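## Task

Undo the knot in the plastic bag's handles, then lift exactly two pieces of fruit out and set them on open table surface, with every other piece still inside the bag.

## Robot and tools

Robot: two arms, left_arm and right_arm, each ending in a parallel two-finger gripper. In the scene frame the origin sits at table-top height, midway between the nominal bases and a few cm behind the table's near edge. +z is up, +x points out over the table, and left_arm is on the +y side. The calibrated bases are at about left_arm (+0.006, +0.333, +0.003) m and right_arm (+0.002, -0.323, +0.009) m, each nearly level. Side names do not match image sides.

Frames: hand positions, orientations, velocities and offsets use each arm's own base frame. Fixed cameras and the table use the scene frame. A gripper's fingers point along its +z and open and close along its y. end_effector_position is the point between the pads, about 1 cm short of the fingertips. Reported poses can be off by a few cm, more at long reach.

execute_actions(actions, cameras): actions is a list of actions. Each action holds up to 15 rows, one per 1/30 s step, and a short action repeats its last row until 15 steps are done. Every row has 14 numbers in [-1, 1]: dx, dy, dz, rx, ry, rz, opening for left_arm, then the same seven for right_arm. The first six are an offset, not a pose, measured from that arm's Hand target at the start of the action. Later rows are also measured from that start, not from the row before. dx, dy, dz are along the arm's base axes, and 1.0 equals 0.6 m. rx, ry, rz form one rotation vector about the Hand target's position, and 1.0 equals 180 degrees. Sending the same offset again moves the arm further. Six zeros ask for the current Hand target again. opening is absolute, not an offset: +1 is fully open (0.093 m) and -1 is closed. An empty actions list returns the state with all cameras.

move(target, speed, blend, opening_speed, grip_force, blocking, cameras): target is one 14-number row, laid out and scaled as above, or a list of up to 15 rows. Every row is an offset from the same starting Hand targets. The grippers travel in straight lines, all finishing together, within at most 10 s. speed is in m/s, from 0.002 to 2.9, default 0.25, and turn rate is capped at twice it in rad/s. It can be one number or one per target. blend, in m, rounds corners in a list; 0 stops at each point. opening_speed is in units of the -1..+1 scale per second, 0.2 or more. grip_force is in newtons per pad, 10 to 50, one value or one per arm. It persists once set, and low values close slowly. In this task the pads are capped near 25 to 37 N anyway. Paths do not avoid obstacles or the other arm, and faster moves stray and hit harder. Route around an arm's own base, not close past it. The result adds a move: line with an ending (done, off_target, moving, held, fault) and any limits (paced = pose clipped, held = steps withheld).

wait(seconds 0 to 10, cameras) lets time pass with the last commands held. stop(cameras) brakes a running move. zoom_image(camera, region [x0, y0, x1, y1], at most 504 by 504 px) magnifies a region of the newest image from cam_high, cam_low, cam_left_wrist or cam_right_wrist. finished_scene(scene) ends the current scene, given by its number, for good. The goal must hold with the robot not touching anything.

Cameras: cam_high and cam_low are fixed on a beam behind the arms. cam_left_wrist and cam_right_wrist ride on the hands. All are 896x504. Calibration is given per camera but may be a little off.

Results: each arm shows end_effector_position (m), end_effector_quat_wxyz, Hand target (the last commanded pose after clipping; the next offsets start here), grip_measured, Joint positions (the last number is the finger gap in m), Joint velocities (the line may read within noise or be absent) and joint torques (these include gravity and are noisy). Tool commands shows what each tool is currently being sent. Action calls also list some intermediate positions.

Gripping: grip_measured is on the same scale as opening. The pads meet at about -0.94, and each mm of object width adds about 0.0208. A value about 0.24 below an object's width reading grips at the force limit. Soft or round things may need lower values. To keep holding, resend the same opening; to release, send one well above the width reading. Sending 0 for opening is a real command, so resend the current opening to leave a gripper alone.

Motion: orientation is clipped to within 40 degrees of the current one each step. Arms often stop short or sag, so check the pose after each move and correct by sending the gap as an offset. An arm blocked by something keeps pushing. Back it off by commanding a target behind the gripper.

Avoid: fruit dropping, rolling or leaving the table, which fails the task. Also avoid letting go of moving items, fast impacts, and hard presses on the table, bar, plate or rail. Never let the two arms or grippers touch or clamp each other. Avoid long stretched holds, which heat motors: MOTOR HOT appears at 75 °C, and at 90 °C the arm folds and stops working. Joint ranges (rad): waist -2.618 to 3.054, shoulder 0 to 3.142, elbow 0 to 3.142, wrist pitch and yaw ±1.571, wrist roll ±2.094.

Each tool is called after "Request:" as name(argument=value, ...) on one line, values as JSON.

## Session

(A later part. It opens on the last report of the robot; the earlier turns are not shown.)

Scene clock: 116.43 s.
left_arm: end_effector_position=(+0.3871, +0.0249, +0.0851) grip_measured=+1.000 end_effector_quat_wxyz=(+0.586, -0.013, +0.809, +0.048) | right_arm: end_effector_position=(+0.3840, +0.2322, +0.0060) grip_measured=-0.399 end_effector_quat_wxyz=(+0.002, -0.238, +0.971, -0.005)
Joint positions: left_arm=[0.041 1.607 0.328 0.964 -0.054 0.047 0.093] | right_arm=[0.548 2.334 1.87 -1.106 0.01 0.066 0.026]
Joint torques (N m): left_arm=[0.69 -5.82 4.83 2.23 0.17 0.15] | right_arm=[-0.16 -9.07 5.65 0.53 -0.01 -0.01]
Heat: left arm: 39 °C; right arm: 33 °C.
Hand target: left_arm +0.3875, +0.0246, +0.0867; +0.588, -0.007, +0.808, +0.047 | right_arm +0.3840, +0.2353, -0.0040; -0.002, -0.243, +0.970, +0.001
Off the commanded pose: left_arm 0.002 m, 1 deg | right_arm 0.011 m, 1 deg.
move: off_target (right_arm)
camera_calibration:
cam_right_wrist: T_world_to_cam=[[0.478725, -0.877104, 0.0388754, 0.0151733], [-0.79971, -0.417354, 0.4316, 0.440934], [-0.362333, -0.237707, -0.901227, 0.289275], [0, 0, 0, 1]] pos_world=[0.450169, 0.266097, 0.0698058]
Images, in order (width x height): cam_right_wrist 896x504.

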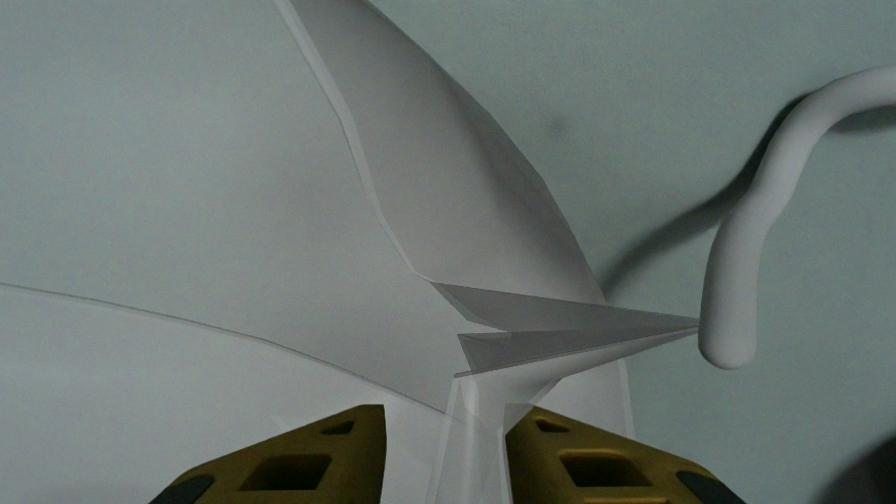

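Request:
move(target=[[0,0,0,0,0,0,1,0,0,0,0,0,0,-1],[0,0,0,0,0,0,1,0,0,0.15,0,0,0,-1],[0,0,0,0,0,0,1,-0.18,-0.05,0.17,0,0,0,-1]], speed=0.12, cameras=["cam_right_wrist","cam_high"])

Request:
zoom_image(camera="cam_high", region=[340, 140, 560, 300])

Scene clock: 121.97 s.
left_arm: end_effector_position=(+0.3871, +0.0249, +0.0851) grip_measured=+1.000 end_effector_quat_wxyz=(+0.586, -0.013, +0.809, +0.048) | right_arm: end_effector_position=(+0.2765, +0.2003, +0.0916) grip_measured=-0.969 end_effector_quat_wxyz=(-0.018, -0.242, +0.970, -0.011)
Joint positions: left_arm=[0.041 1.607 0.328 0.964 -0.054 0.047 0.093] | right_arm=[0.63 1.883 1.52 -1.249 0.006 0.141 0]
Joint torques (N m): left_arm=[0.73 -5.85 4.81 2.24 0.17 0.11] | right_arm=[0.42 -10.1 5.04 0.5 0.01 0.09]
Heat: left arm: 40 °C; right arm: 33 °C.
Hand target: left_arm +0.3875, +0.0246, +0.0867; +0.588, -0.007, +0.808, +0.047 | right_arm +0.2759, +0.2053, +0.0979; -0.002, -0.243, +0.970, +0.001
Off the commanded pose: left_arm 0.002 m, 1 deg | right_arm 0.008 m, 2 deg.
move: done
camera_calibration:
cam_right_wrist: T_world_to_cam=[[0.487104, -0.872425, 0.0400523, 0.0320563], [-0.780061, -0.413995, 0.469163, 0.295214], [-0.392728, -0.259774, -0.882203, 0.331006], [0, 0, 0, 1]] pos_world=[0.344665, 0.23617, 0.152227]
Images, in order (width x height): cam_high 896x504, cam_right_wrist 896x504.

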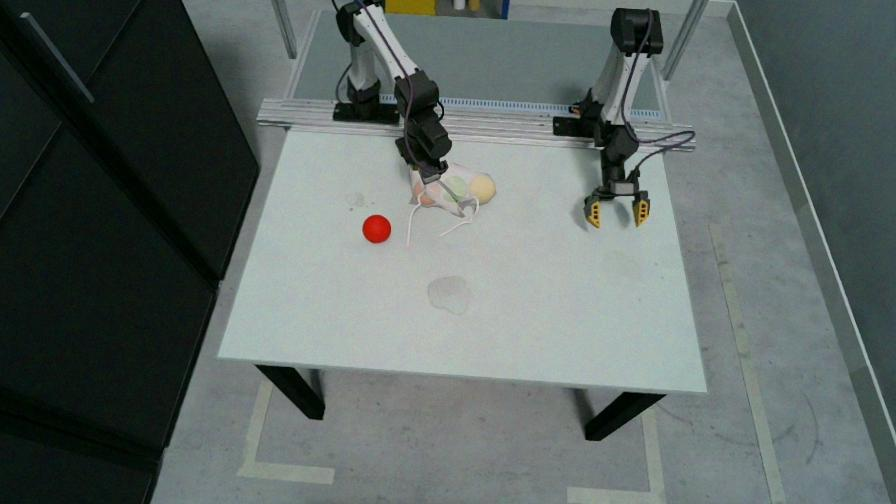

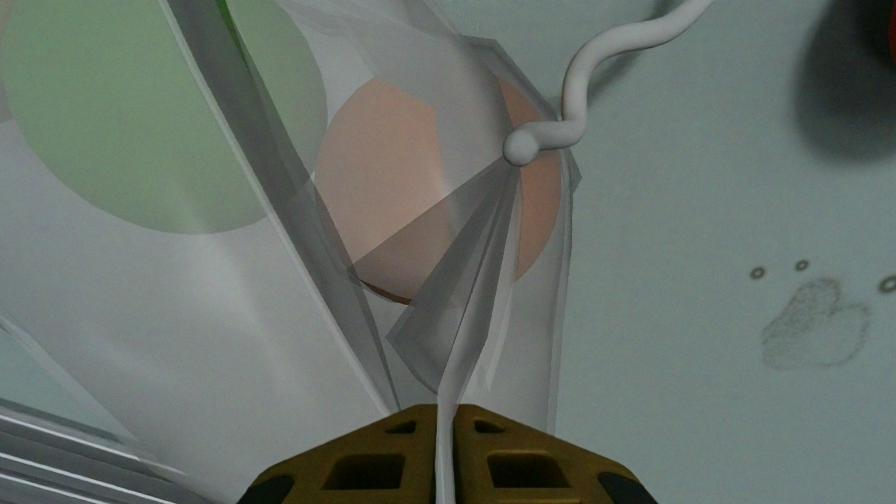

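Scaled by 2.291 from the camera's 896x504 image, which has a finer 1280x720 frame.

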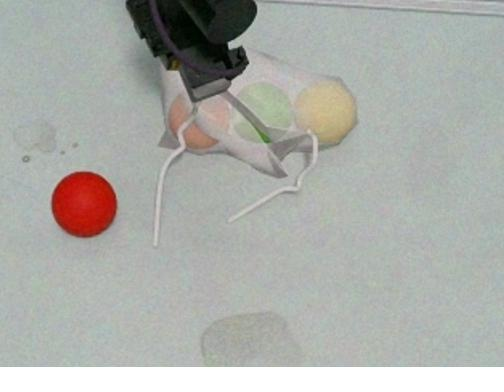

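Request:
move(target=[[0,0,0,0,0,0,1,-0.09,-0.03,-0.07,0,0,0,-1],[0,0,0,0,0,0,1,-0.09,-0.03,-0.07,0,0,0,-0.3],[0,0,0,0,0,0,1,0,0,0.3,0,0,0,-0.3],[0,0,0,0,0,0,1,0.1,0.03,0.3,0.091,-0.171,0,0.3]], speed=0.15, cameras=["cam_right_wrist","cam_high"])

Request:
zoom_image(camera="cam_high", region=[340, 140, 560, 300])

Scene clock: 128.83 s.
left_arm: end_effector_position=(+0.3871, +0.0249, +0.0851) grip_measured=+1.000 end_effector_quat_wxyz=(+0.586, -0.013, +0.809, +0.048) | right_arm: end_effector_position=(+0.3359, +0.2258, +0.2695) grip_measured=+0.299 end_effector_quat_wxyz=(+0.272, -0.232, +0.931, +0.072)
Joint positions: left_arm=[0.041 1.607 0.328 0.964 -0.054 0.047 0.093] | right_arm=[0.618 1.653 1.807 -1.158 0.062 0.11 0.06]
Joint torques (N m): left_arm=[0.66 -5.82 4.82 2.25 0.18 0.12] | right_arm=[-0.35 -8.53 5.75 1.56 0.2 -0.02]
Heat: left arm: 40 °C; right arm: 33 °C.
Hand target: left_arm +0.3875, +0.0246, +0.0867; +0.588, -0.007, +0.808, +0.047 | right_arm +0.3359, +0.2233, +0.2780; +0.289, -0.232, +0.926, +0.073
Off the commanded pose: left_arm 0.002 m, 1 deg | right_arm 0.009 m, 2 deg.
move: done
camera_calibration:
cam_right_wrist: T_world_to_cam=[[0.471367, -0.881519, 0.0271356, 0.02899], [-0.8737, -0.470939, -0.121922, 0.472212], [0.120256, 0.0337617, -0.992169, 0.308941], [0, 0, 0, 1]] pos_world=[0.361755, 0.237508, 0.363308]
Images, in order (width x height): cam_high 896x504, cam_right_wrist 896x504.

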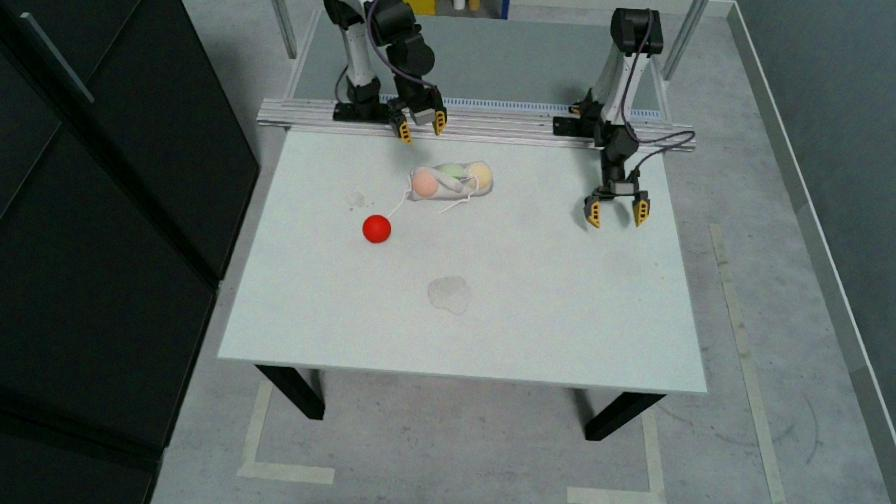

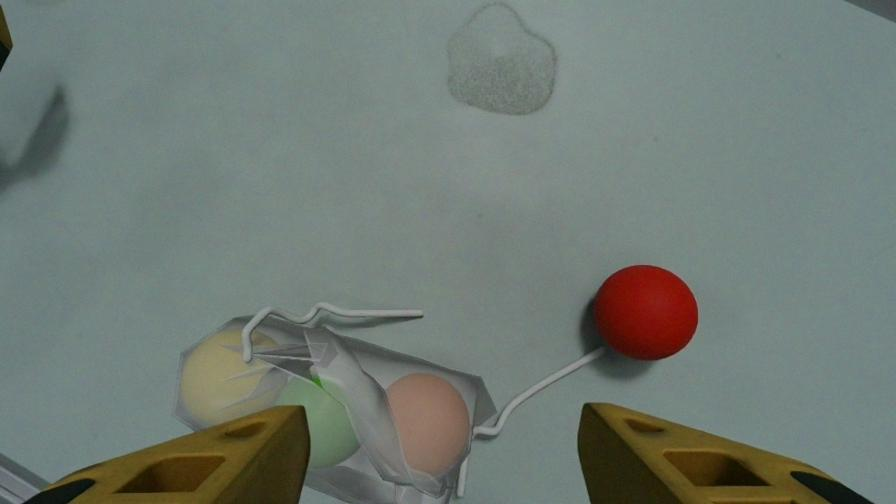

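Scaled by 2.291 from the camera's 896x504 image, which has a finer 1280x720 frame.

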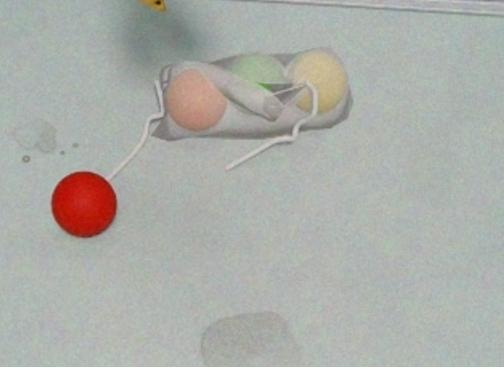

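Request:
move(target=[0,0,0,0,0,0,1,-0.13,0.03,-0.06,0,0,0,0.9], cameras=["cam_right_wrist"])

Request:
zoom_image(camera="cam_right_wrist", region=[150, 120, 570, 460])

Scene clock: 131.10 s.
left_arm: end_effector_position=(+0.3871, +0.0249, +0.0851) grip_measured=+1.000 end_effector_quat_wxyz=(+0.586, -0.013, +0.809, +0.048) | right_arm: end_effector_position=(+0.2581, +0.2401, +0.2376) grip_measured=+0.899 end_effector_quat_wxyz=(+0.277, -0.236, +0.929, +0.067)
Joint positions: left_arm=[0.041 1.607 0.328 0.964 -0.054 0.047 0.093] | right_arm=[0.839 1.43 1.459 -1.05 0.189 0.289 0.088]
Joint torques (N m): left_arm=[0.69 -5.87 4.79 2.24 0.17 0.11] | right_arm=[0.24 -6.19 5.96 1.58 0.29 0.14]
Heat: left arm: 40 °C; right arm: 33 °C.
Hand target: left_arm +0.3875, +0.0246, +0.0867; +0.588, -0.007, +0.808, +0.047 | right_arm +0.2579, +0.2413, +0.2419; +0.289, -0.232, +0.926, +0.073
Off the commanded pose: left_arm 0.002 m, 1 deg | right_arm 0.005 m, 2 deg.
move: done
camera_calibration:
cam_right_wrist: T_world_to_cam=[[0.474654, -0.879285, 0.0395205, 0.0748815], [-0.870222, -0.475547, -0.128716, 0.408982], [0.131972, 0.0267041, -0.990894, 0.28444], [0, 0, 0, 1]] pos_world=[0.282824, 0.252737, 0.331533]
Images, in order (width x height): cam_right_wrist 896x504.

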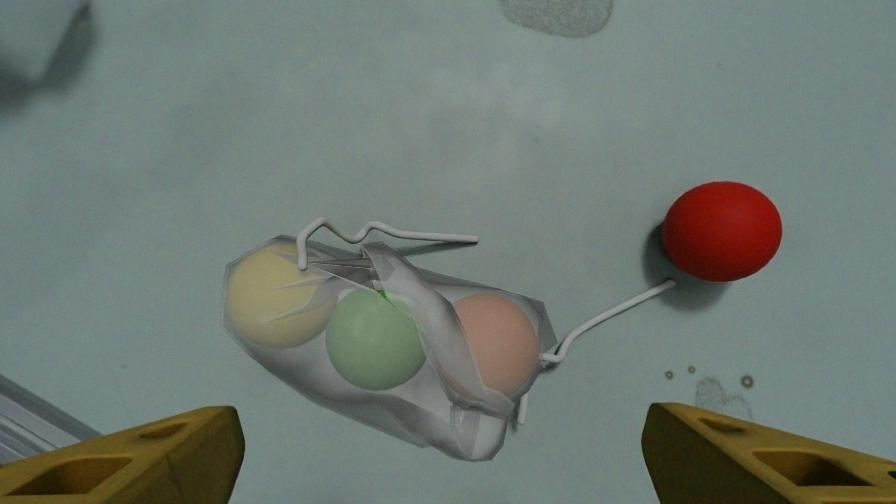

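Scaled by 1.200 from the camera's 896x504 image, which has a finer 1280x720 frame.

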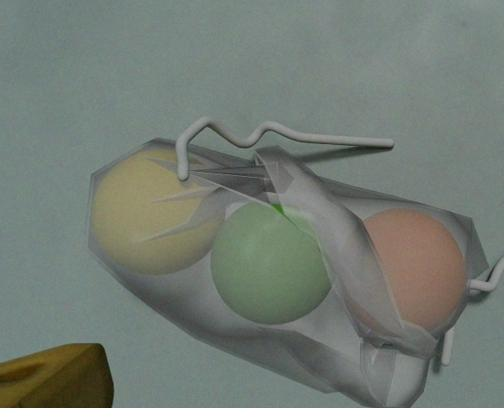

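Request:
move(target=[[0,0,0,0,0,0,1,0.068,0.119,-0.25,-0.091,0.171,0,-0.4],[0,0,0,0,0,0,1,0.068,0.119,-0.39,-0.091,0.171,0,-0.4]], speed=0.15, cameras=["cam_right_wrist"])

Scene clock: 137.47 s.
left_arm: end_effector_position=(+0.3871, +0.0249, +0.0851) grip_measured=+1.000 end_effector_quat_wxyz=(+0.586, -0.013, +0.809, +0.048) | right_arm: end_effector_position=(+0.2991, +0.3095, +0.0181) grip_measured=-0.399 end_effector_quat_wxyz=(+0.003, -0.243, +0.970, -0.004)
Joint positions: left_arm=[0.041 1.607 0.328 0.964 -0.054 0.047 0.093] | right_arm=[0.806 2.245 1.768 -1.092 0.009 0.315 0.026]
Joint torques (N m): left_arm=[0.72 -5.81 4.85 2.24 0.18 0.13] | right_arm=[-0.16 -8.49 5.63 0.65 0 0.08]
Heat: left arm: 40 °C; right arm: 33 °C.
Hand target: left_arm +0.3875, +0.0246, +0.0867; +0.588, -0.007, +0.808, +0.047 | right_arm +0.2988, +0.3127, +0.0080; -0.002, -0.243, +0.970, +0.001
Off the commanded pose: left_arm 0.002 m, 1 deg | right_arm 0.011 m, 1 deg.
move: off_target (right_arm)
camera_calibration:
cam_right_wrist: T_world_to_cam=[[0.487719, -0.8722, 0.0373798, 0.119079], [-0.795855, -0.426614, 0.429668, 0.401835], [-0.35881, -0.239306, -0.902213, 0.287198], [0, 0, 0, 1]] pos_world=[0.364775, 0.344017, 0.0820069]
Images, in order (width x height): cam_right_wrist 896x504.

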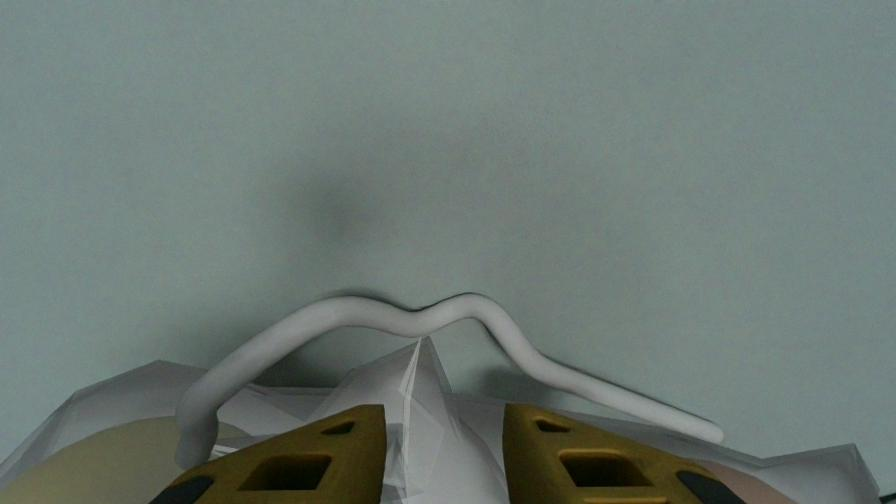

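Good. Pinch, pull toward +x.

Request:
move(target=[[0,0,0,0,0,0,1,0,0,0,0,0,0,-1],[0,0,0,0,0,0,1,0,0,0.08,0,0,0,-1],[0,0,0,0,0,0,1,0.16,0.05,0.1,0,0,0,-1]], speed=0.12, cameras=["cam_right_wrist","cam_high"])

Request:
zoom_image(camera="cam_high", region=[340, 140, 560, 300])

Scene clock: 141.17 s.
left_arm: end_effector_position=(+0.3871, +0.0249, +0.0851) grip_measured=+1.000 end_effector_quat_wxyz=(+0.586, -0.013, +0.809, +0.048) | right_arm: end_effector_position=(+0.3972, +0.3392, +0.0760) grip_measured=-0.985 end_effector_quat_wxyz=(+0.055, -0.236, +0.970, +0.024)
Joint positions: left_arm=[0.041 1.607 0.328 0.964 -0.054 0.047 0.093] | right_arm=[0.709 2.673 2.772 -1.55 0.008 0.232 0]
Joint torques (N m): left_arm=[0.69 -5.87 4.82 2.23 0.18 0.13] | right_arm=[0.17 -9.94 8.32 0.47 0.04 -0.03]
Heat: left arm: 41 °C; right arm: 33 °C.
Hand target: left_arm +0.3875, +0.0246, +0.0867; +0.588, -0.007, +0.808, +0.047 | right_arm +0.3948, +0.3427, +0.0680; -0.001, -0.243, +0.970, +0.001
Off the commanded pose: left_arm 0.002 m, 1 deg | right_arm 0.009 m, 7 deg.
joint sent to its limit (right arm) — joint 4 (wrist pitch), lower limit. The joint targets are off in orientation, not in position.
move: off_target (right_arm)
camera_calibration:
cam_right_wrist: T_world_to_cam=[[0.47328, -0.880844, 0.0109607, 0.105577], [-0.835064, -0.444651, 0.323965, 0.497458], [-0.280489, -0.162479, -0.946006, 0.327977], [0, 0, 0, 1]] pos_world=[0.457435, 0.367481, 0.147952]
Images, in order (width x height): cam_high 896x504, cam_right_wrist 896x504.

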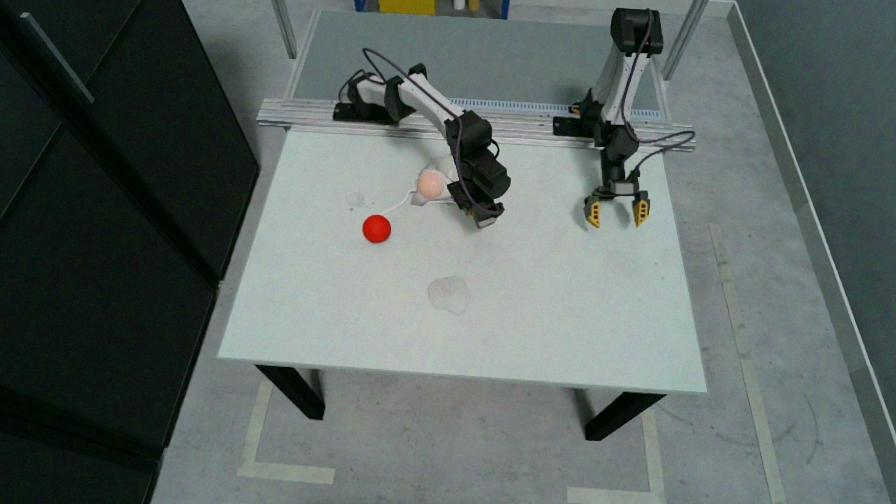

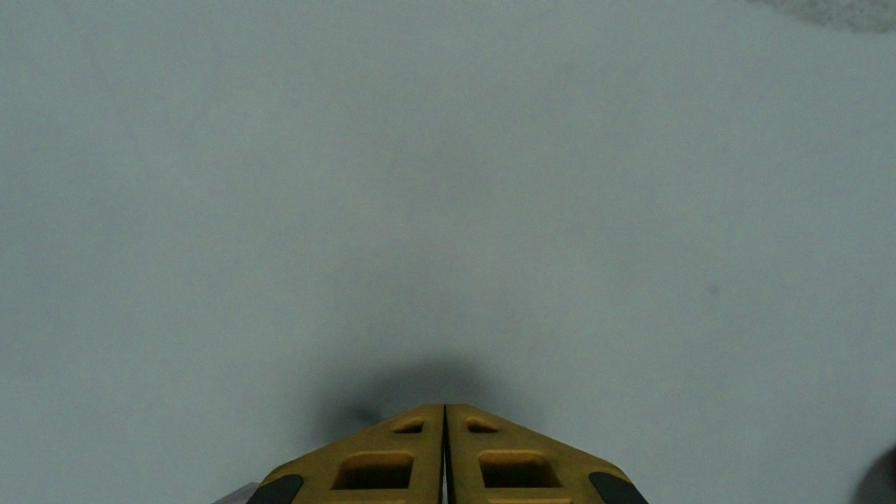

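Scaled by 2.291 from the camera's 896x504 image, which has a finer 1280x720 frame.

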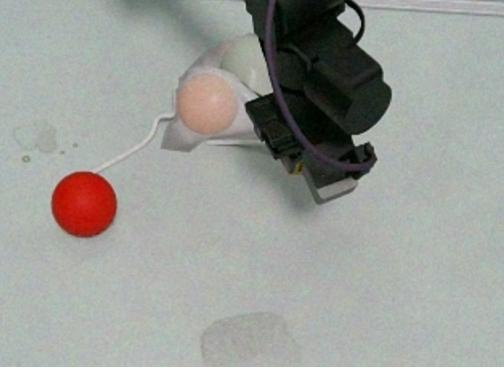

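Request:
move(target=[[0,0,0,0,0,0,1,0,0,0.2,0,0,0,-1],[0,0,0,0,0,0,1,-0.225,-0.17,0.29,0.091,-0.171,0,0.9]], cameras=["cam_right_wrist","cam_high"])

Request:
zoom_image(camera="cam_right_wrist", region=[150, 120, 570, 460])

Scene clock: 144.70 s.
left_arm: end_effector_position=(+0.3871, +0.0249, +0.0851) grip_measured=+1.000 end_effector_quat_wxyz=(+0.586, -0.013, +0.809, +0.048) | right_arm: end_effector_position=(+0.2592, +0.2386, +0.2414) grip_measured=+0.899 end_effector_quat_wxyz=(+0.282, -0.234, +0.928, +0.070)
Joint positions: left_arm=[0.041 1.607 0.328 0.964 -0.054 0.047 0.093] | right_arm=[0.833 1.422 1.461 -1.048 0.187 0.284 0.088]
Joint torques (N m): left_arm=[0.68 -5.81 4.75 2.23 0.18 0.13] | right_arm=[0.31 -5.18 5.96 1.59 0.26 0.12]
Heat: left arm: 41 °C; right arm: 34 °C.
Hand target: left_arm +0.3875, +0.0246, +0.0867; +0.588, -0.007, +0.808, +0.047 | right_arm +0.2598, +0.2407, +0.2419; +0.289, -0.232, +0.926, +0.073
Off the commanded pose: left_arm 0.002 m, 1 deg | right_arm 0.002 m, 1 deg.
move: done
camera_calibration:
cam_right_wrist: T_world_to_cam=[[0.473516, -0.88006, 0.0357413, 0.0742359], [-0.86956, -0.473554, -0.140042, 0.41172], [0.140171, 0.035233, -0.9895, 0.283703], [0, 0, 0, 1]] pos_world=[0.283097, 0.250308, 0.335729]
Images, in order (width x height): cam_high 896x504, cam_right_wrist 896x504.

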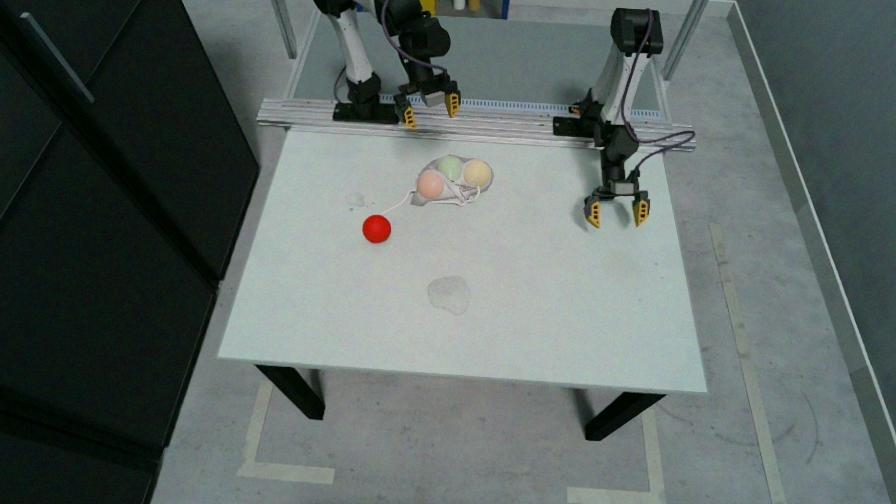

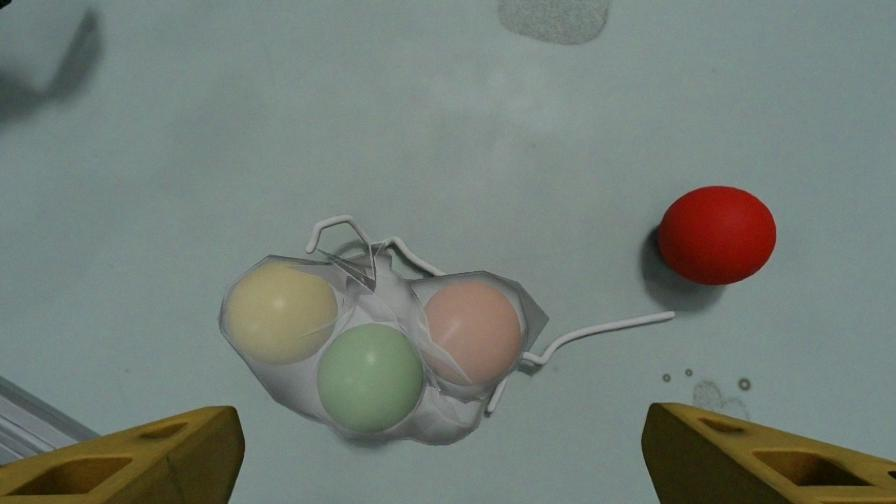

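Scaled by 1.200 from the camera's 896x504 image, which has a finer 1280x720 frame.

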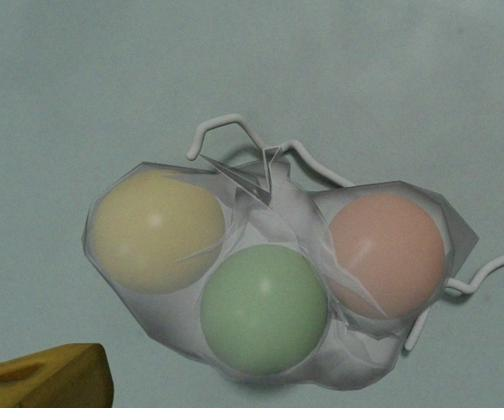

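Request:
move(target=[[0,0,0,0,0,0,1,0.055,0.201,-0.25,-0.091,0.171,0,-0.3],[0,0,0,0,0,0,1,0.055,0.201,-0.414,-0.091,0.171,0,-0.3]], speed=0.15, cameras=["cam_right_wrist"])

Scene clock: 149.83 s.
left_arm: end_effector_position=(+0.3871, +0.0249, +0.0851) grip_measured=+1.000 end_effector_quat_wxyz=(+0.586, -0.013, +0.809, +0.048) | right_arm: end_effector_position=(+0.2968, +0.3555, +0.0051) grip_measured=-0.299 end_effector_quat_wxyz=(+0.003, -0.241, +0.971, -0.003)
Joint positions: left_arm=[0.041 1.607 0.328 0.964 -0.054 0.047 0.093] | right_arm=[0.878 2.398 1.98 -1.15 0.009 0.392 0.031]
Joint torques (N m): left_arm=[0.7 -5.83 4.81 2.22 0.18 0.12] | right_arm=[0.61 -9.29 5.72 0.59 0.01 0.13]
Heat: left arm: 41 °C; right arm: 34 °C.
Hand target: left_arm +0.3875, +0.0246, +0.0867; +0.588, -0.007, +0.808, +0.047 | right_arm +0.2928, +0.3613, -0.0064; -0.002, -0.243, +0.970, +0.001
Off the commanded pose: left_arm 0.002 m, 1 deg | right_arm 0.014 m, 1 deg.
move: off_target (right_arm)
camera_calibration:
cam_right_wrist: T_world_to_cam=[[0.483347, -0.874687, 0.0360475, 0.162992], [-0.798095, -0.423353, 0.428738, 0.424755], [-0.359751, -0.235998, -0.902709, 0.284799], [0, 0, 0, 1]] pos_world=[0.36267, 0.3896, 0.0691063]
Images, in order (width x height): cam_right_wrist 896x504.

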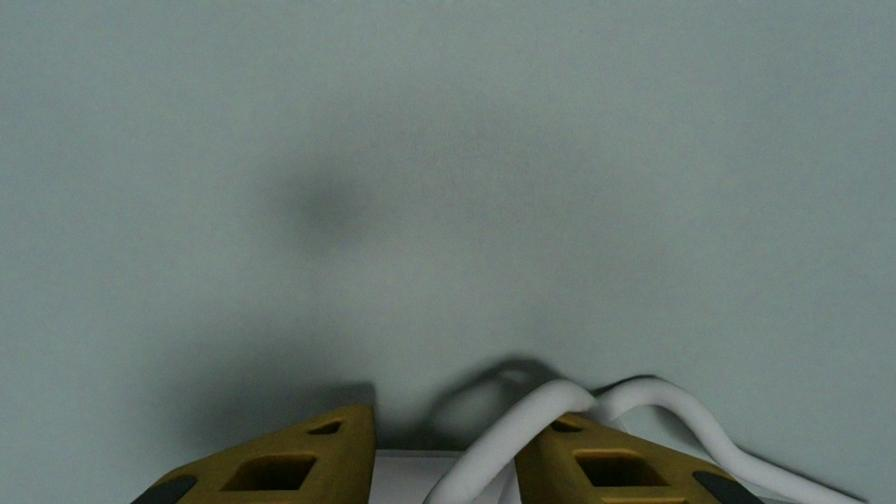

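Request:
move(target=[[0,0,0,0,0,0,1,0,0,0,0,0,0,-1],[0,0,0,0,0,0,1,0.04,-0.03,0.25,0,0,0,-1],[0,0,0,0,0,0,1,0.07,-0.06,0.45,0.04,-0.08,0,-1]], speed=0.15, cameras=["all"])

Request:
zoom_image(camera="cam_low", region=[400, 80, 640, 330])

Scene clock: 154.07 s.
left_arm: end_effector_position=(+0.3871, +0.0249, +0.0851) grip_measured=+1.000 end_effector_quat_wxyz=(+0.586, -0.013, +0.809, +0.048) | right_arm: end_effector_position=(+0.3365, +0.3291, +0.2431) grip_measured=-0.941 end_effector_quat_wxyz=(+0.177, -0.239, +0.953, +0.061)
Joint positions: left_arm=[0.041 1.607 0.328 0.964 -0.054 0.047 0.093] | right_arm=[0.804 2.194 2.546 -1.554 0.083 0.297 0]
Joint torques (N m): left_arm=[0.66 -5.81 4.85 2.23 0.17 0.12] | right_arm=[-0.2 -12.1 7.75 0.96 0.24 -0.02]
Heat: left arm: 41 °C; right arm: 35 °C.
Hand target: left_arm +0.3875, +0.0246, +0.0867; +0.588, -0.007, +0.808, +0.047 | right_arm +0.3349, +0.3252, +0.2637; +0.135, -0.240, +0.961, +0.031
Off the commanded pose: left_arm 0.002 m, 1 deg | right_arm 0.021 m, 6 deg.
joint sent to its limit (right arm) — joint 4 (wrist pitch), lower limit. The joint targets are off in orientation, not in position.
move: off_target (right_arm)
camera_calibration:
cam_left_wrist: T_world_to_cam=[[0.075565, -0.996557, -0.0341147, -0.00265713], [-0.66866, -0.0252623, -0.743139, 0.36212], [0.739719, 0.0789665, -0.668267, -0.146516], [0, 0, 0, 1]] pos_world=[0.350716, 0.0180698, 0.171103]
cam_right_wrist: T_world_to_cam=[[0.482825, -0.875715, 0.00196105, 0.120927], [-0.873526, -0.481457, 0.0717738, 0.474537], [-0.0619092, -0.0363672, -0.997419, 0.364887], [0, 0, 0, 1]] pos_world=[0.378724, 0.347637, 0.329649]

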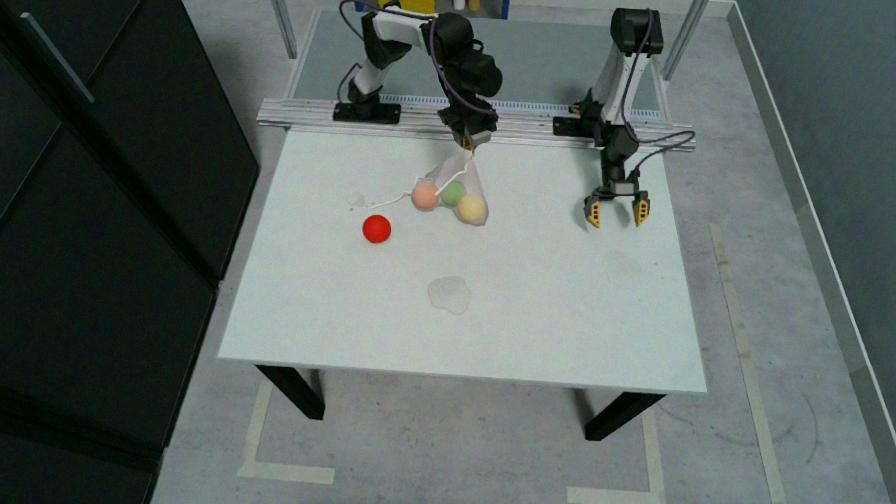

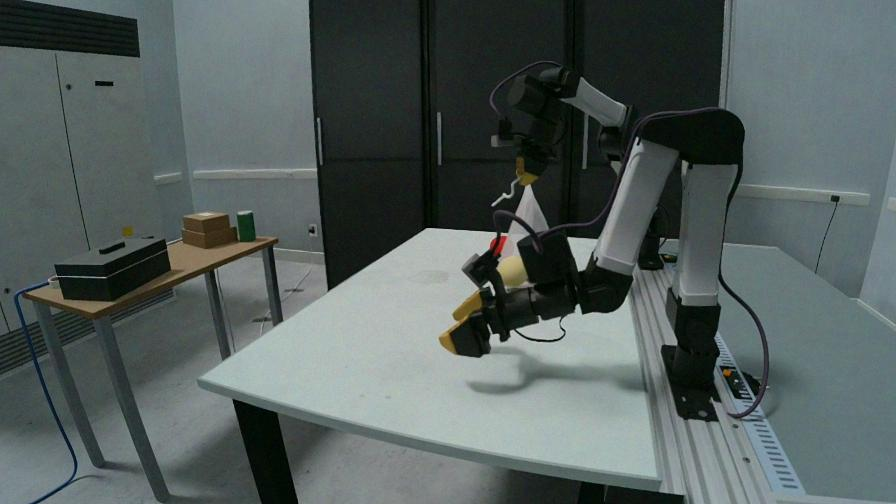

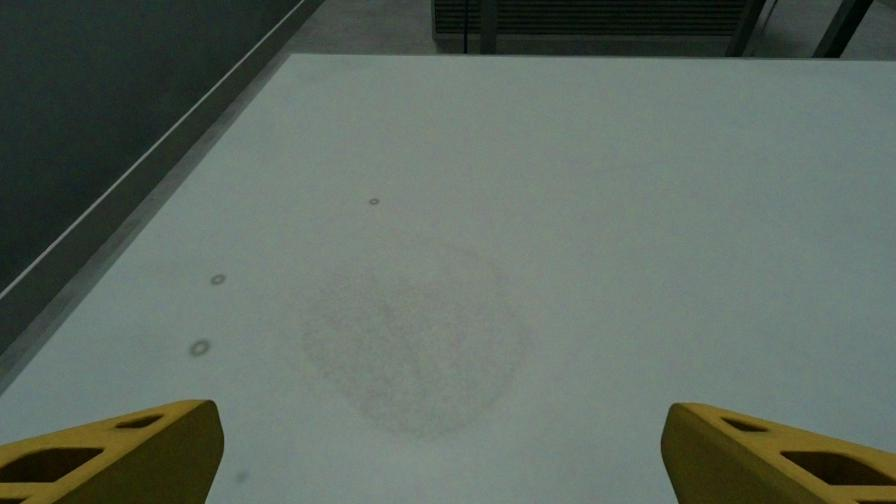

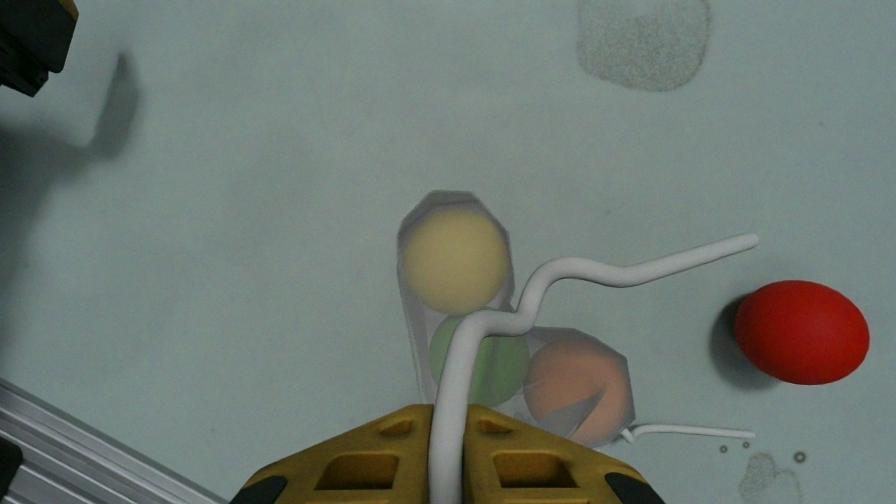

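Scaled by 2.016 from the camera's 896x504 image, which has a finer 1280x720 frame.

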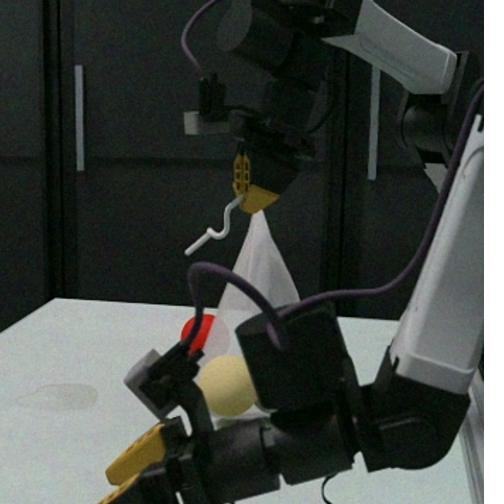

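Request:
move(target=[[0,0,0,0,0,0,1,0,0.14,-0.1,-0.04,0.08,0,-1],[0,0,0,0,0,0,1,0,0.28,-0.36,-0.04,0.08,0,-1],[0,0,0,0,0,0,1,0,0.28,-0.36,-0.04,0.08,0,0],[0,0,0,0,0,0,1,0,0.28,-0.1,0.0,0,0,0],[0,0,0,0,0,0,1,-0.07,-0.12,-0.0,0.05,-0.09,0,0.7]], speed=0.2, cameras=["cam_right_wrist","cam_high"])

Request:
zoom_image(camera="cam_high", region=[340, 130, 560, 290])

Scene clock: 162.47 s.
left_arm: end_effector_position=(+0.3871, +0.0249, +0.0851) grip_measured=+1.000 end_effector_quat_wxyz=(+0.586, -0.013, +0.809, +0.048) | right_arm: end_effector_position=(+0.2966, +0.2563, +0.2644) grip_measured=+0.699 end_effector_quat_wxyz=(+0.291, -0.227, +0.927, +0.073)
Joint positions: left_arm=[0.041 1.607 0.328 0.964 -0.054 0.047 0.093] | right_arm=[0.784 1.574 1.685 -1.093 0.168 0.253 0.079]
Joint torques (N m): left_arm=[0.7 -5.85 4.79 2.22 0.17 0.11] | right_arm=[-0.17 -6.89 5.91 1.32 0.16 -0.04]
Heat: left arm: 42 °C; right arm: 37 °C.
Hand target: left_arm +0.3875, +0.0246, +0.0867; +0.588, -0.007, +0.808, +0.047 | right_arm +0.2929, +0.2533, +0.2637; +0.287, -0.231, +0.927, +0.072
Off the commanded pose: left_arm 0.002 m, 1 deg | right_arm 0.005 m, 1 deg.
elbow stopped short (right arm): the move would have taken joint 3 (elbow) straighter than the controller allows.
move: done; target 3's new opening was sent with right_arm's hand 0.012 m and 19 deg from that target
camera_calibration:
cam_right_wrist: T_world_to_cam=[[0.461699, -0.88653, 0.0299668, 0.0779745], [-0.873284, -0.460207, -0.159955, 0.458812], [0.155595, 0.0476813, -0.986669, 0.292062], [0, 0, 0, 1]] pos_world=[0.319229, 0.266349, 0.359221]
Images, in order (width x height): cam_high 896x504, cam_right_wrist 896x504.

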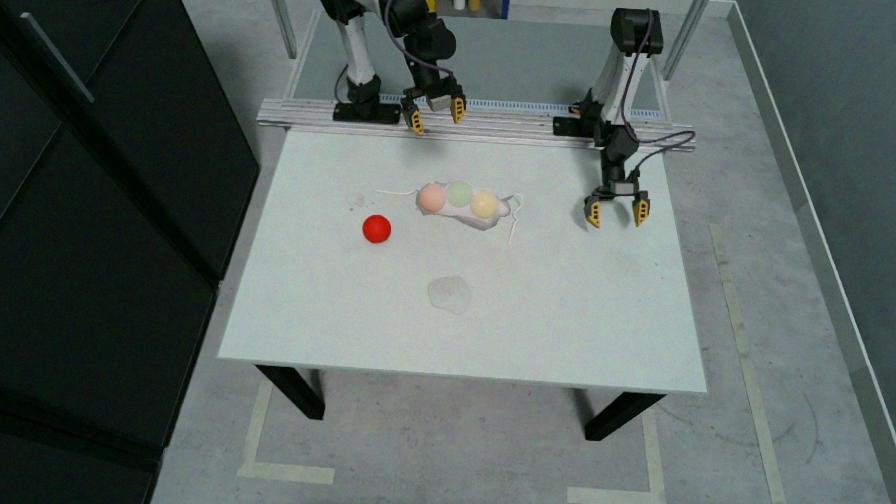

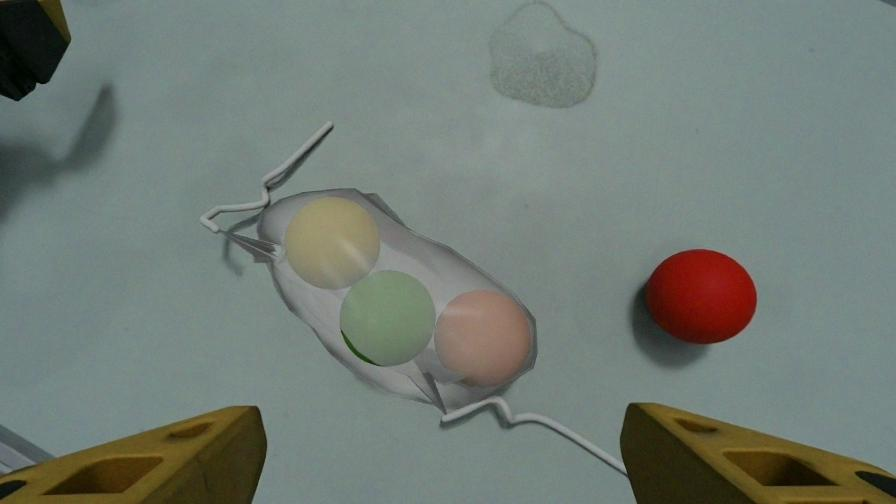

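Scaled by 2.291 from the camera's 896x504 image, which has a finer 1280x720 frame.

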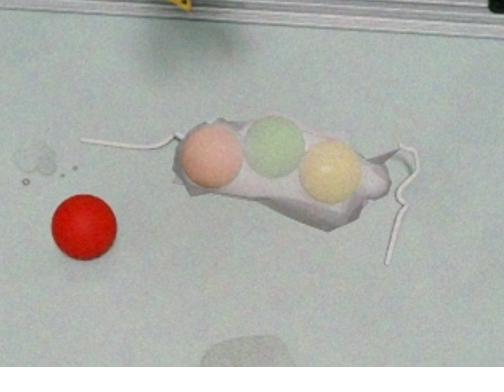

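Request:
move(target=[[0,0,0,0,0,0,1,0.057,0.1845,-0.25,-0.1055,-0.0565,0.1705,0.62],[0,0,0,0,0,0,1,0.057,0.1845,-0.418,-0.1055,-0.0565,0.1705,0.62],[0,0,0,0,0,0,1,0.057,0.1845,-0.418,-0.1055,-0.0565,0.1705,0.1],[0,0,0,0,0,0,1,0.18,0.2,-0.405,-0.1055,-0.0565,0.1705,0.1]], speed=[0.2,0.12,0.1,0.12], cameras=["cam_right_wrist","cam_high"])

Request:
zoom_image(camera="cam_high", region=[340, 130, 560, 290])

Scene clock: 169.40 s.
left_arm: end_effector_position=(+0.3871, +0.0249, +0.0851) grip_measured=+1.000 end_effector_quat_wxyz=(+0.586, -0.013, +0.809, +0.048) | right_arm: end_effector_position=(+0.3991, +0.3666, +0.0232) grip_measured=+0.306 end_effector_quat_wxyz=(+0.298, -0.509, +0.807, -0.031)
Joint positions: left_arm=[0.041 1.607 0.328 0.964 -0.054 0.047 0.093] | right_arm=[0.803 2.215 1.562 -0.337 0.194 -0.381 0.06]
Joint torques (N m): left_arm=[0.65 -5.86 4.86 2.24 0.18 0.12] | right_arm=[-0.02 -8.55 9.5 1.3 0.06 -0.02]
Heat: left arm: 42 °C; right arm: 36 °C.
Hand target: left_arm +0.3875, +0.0246, +0.0867; +0.588, -0.007, +0.808, +0.047 | right_arm +0.4009, +0.3734, +0.0208; +0.296, -0.516, +0.803, -0.027
Off the commanded pose: left_arm 0.002 m, 1 deg | right_arm 0.007 m, 1 deg.
move: done
camera_calibration:
cam_right_wrist: T_world_to_cam=[[0.793488, -0.471172, 0.385194, -0.1573], [-0.492598, -0.868925, -0.0481375, 0.555795], [0.357385, -0.151549, -0.921579, 0.0239059], [0, 0, 0, 1]] pos_world=[0.390055, 0.412451, 0.109377]
Images, in order (width x height): cam_high 896x504, cam_right_wrist 896x504.

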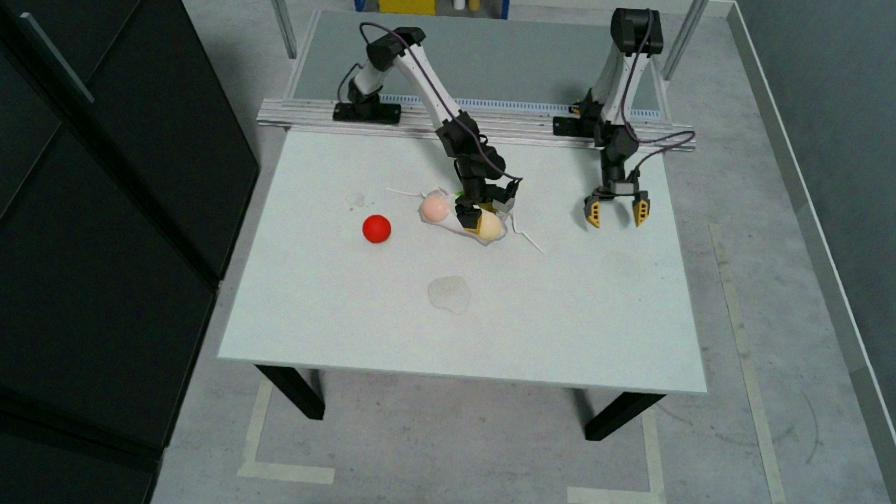

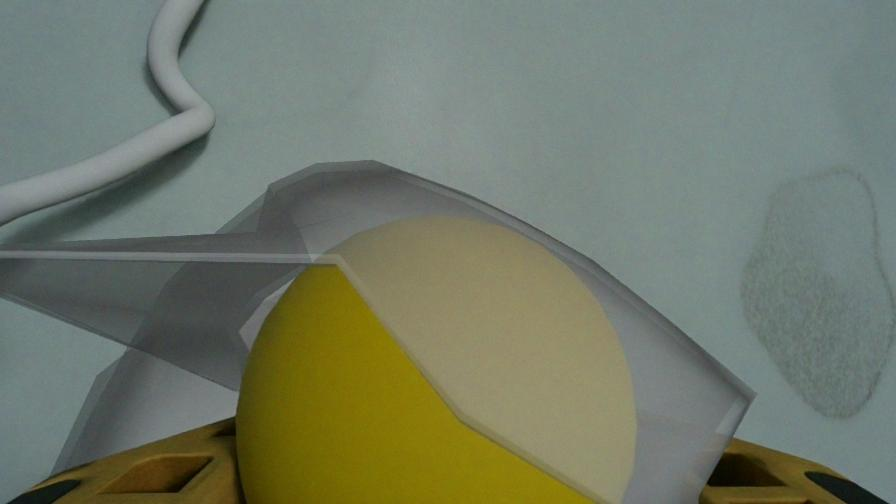

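Scaled by 2.291 from the camera's 896x504 image, which has a finer 1280x720 frame.

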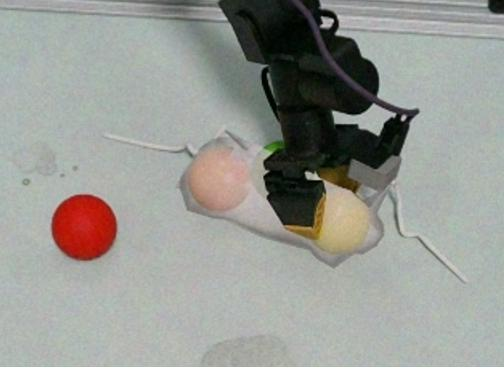

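Request:
move(target=[[0,0,0,0,0,0,1,0,0,0,0,0,0,0.1],[0,0,0,0,0,0,1,0,0,0,0,0,0,0.68],[0,0,0,0,0,0,1,0,0,0.2,0,0,0,0.68],[0,0,0,0,0,0,1,-0.16,-0.16,0.42,0.1055,0.0565,-0.1705,0.68]], speed=0.2, opening_speed=0.7, cameras=["cam_right_wrist"])

Request:
zoom_image(camera="cam_right_wrist", region=[200, 100, 620, 440])

Scene clock: 175.50 s.
left_arm: end_effector_position=(+0.3871, +0.0249, +0.0851) grip_measured=+1.000 end_effector_quat_wxyz=(+0.586, -0.013, +0.809, +0.048) | right_arm: end_effector_position=(+0.3105, +0.2753, +0.2593) grip_measured=+0.679 end_effector_quat_wxyz=(+0.280, -0.231, +0.930, +0.058)
Joint positions: left_arm=[0.041 1.607 0.328 0.964 -0.054 0.047 0.093] | right_arm=[0.803 1.693 1.808 -1.135 0.192 0.261 0.078]
Joint torques (N m): left_arm=[0.68 -5.79 4.86 2.24 0.18 0.12] | right_arm=[0.36 -8.29 8.84 1.23 0.11 0.11]
Heat: left arm: 42 °C; right arm: 36 °C.
Hand target: left_arm +0.3875, +0.0246, +0.0867; +0.588, -0.007, +0.808, +0.047 | right_arm +0.3049, +0.2774, +0.2726; +0.287, -0.231, +0.927, +0.072
Off the commanded pose: left_arm 0.002 m, 1 deg | right_arm 0.015 m, 2 deg.
move: off_target (right_arm)
camera_calibration:
cam_right_wrist: T_world_to_cam=[[0.461448, -0.885398, 0.0560036, 0.0815878], [-0.875819, -0.464701, -0.130358, 0.473311], [0.141444, 0.0111045, -0.989884, 0.29916], [0, 0, 0, 1]] pos_world=[0.334572, 0.288864, 0.353265]
Images, in order (width x height): cam_right_wrist 896x504.

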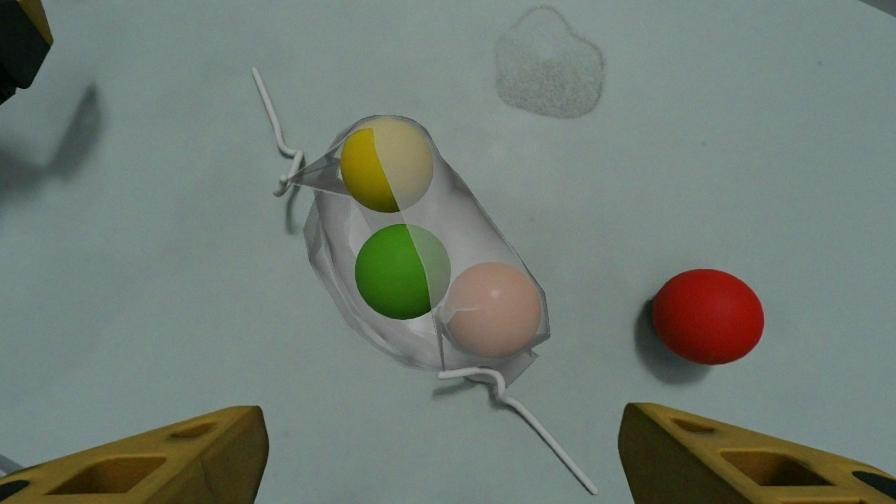

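Scaled by 1.200 from the camera's 896x504 image, which has a finer 1280x720 frame.

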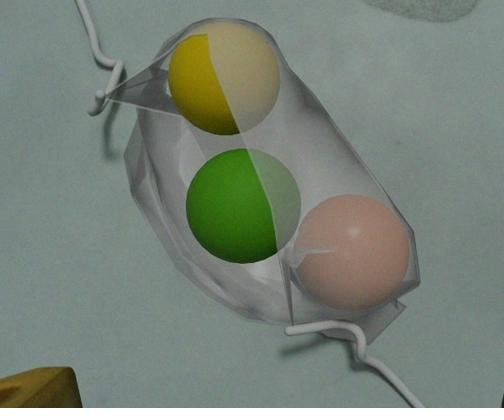

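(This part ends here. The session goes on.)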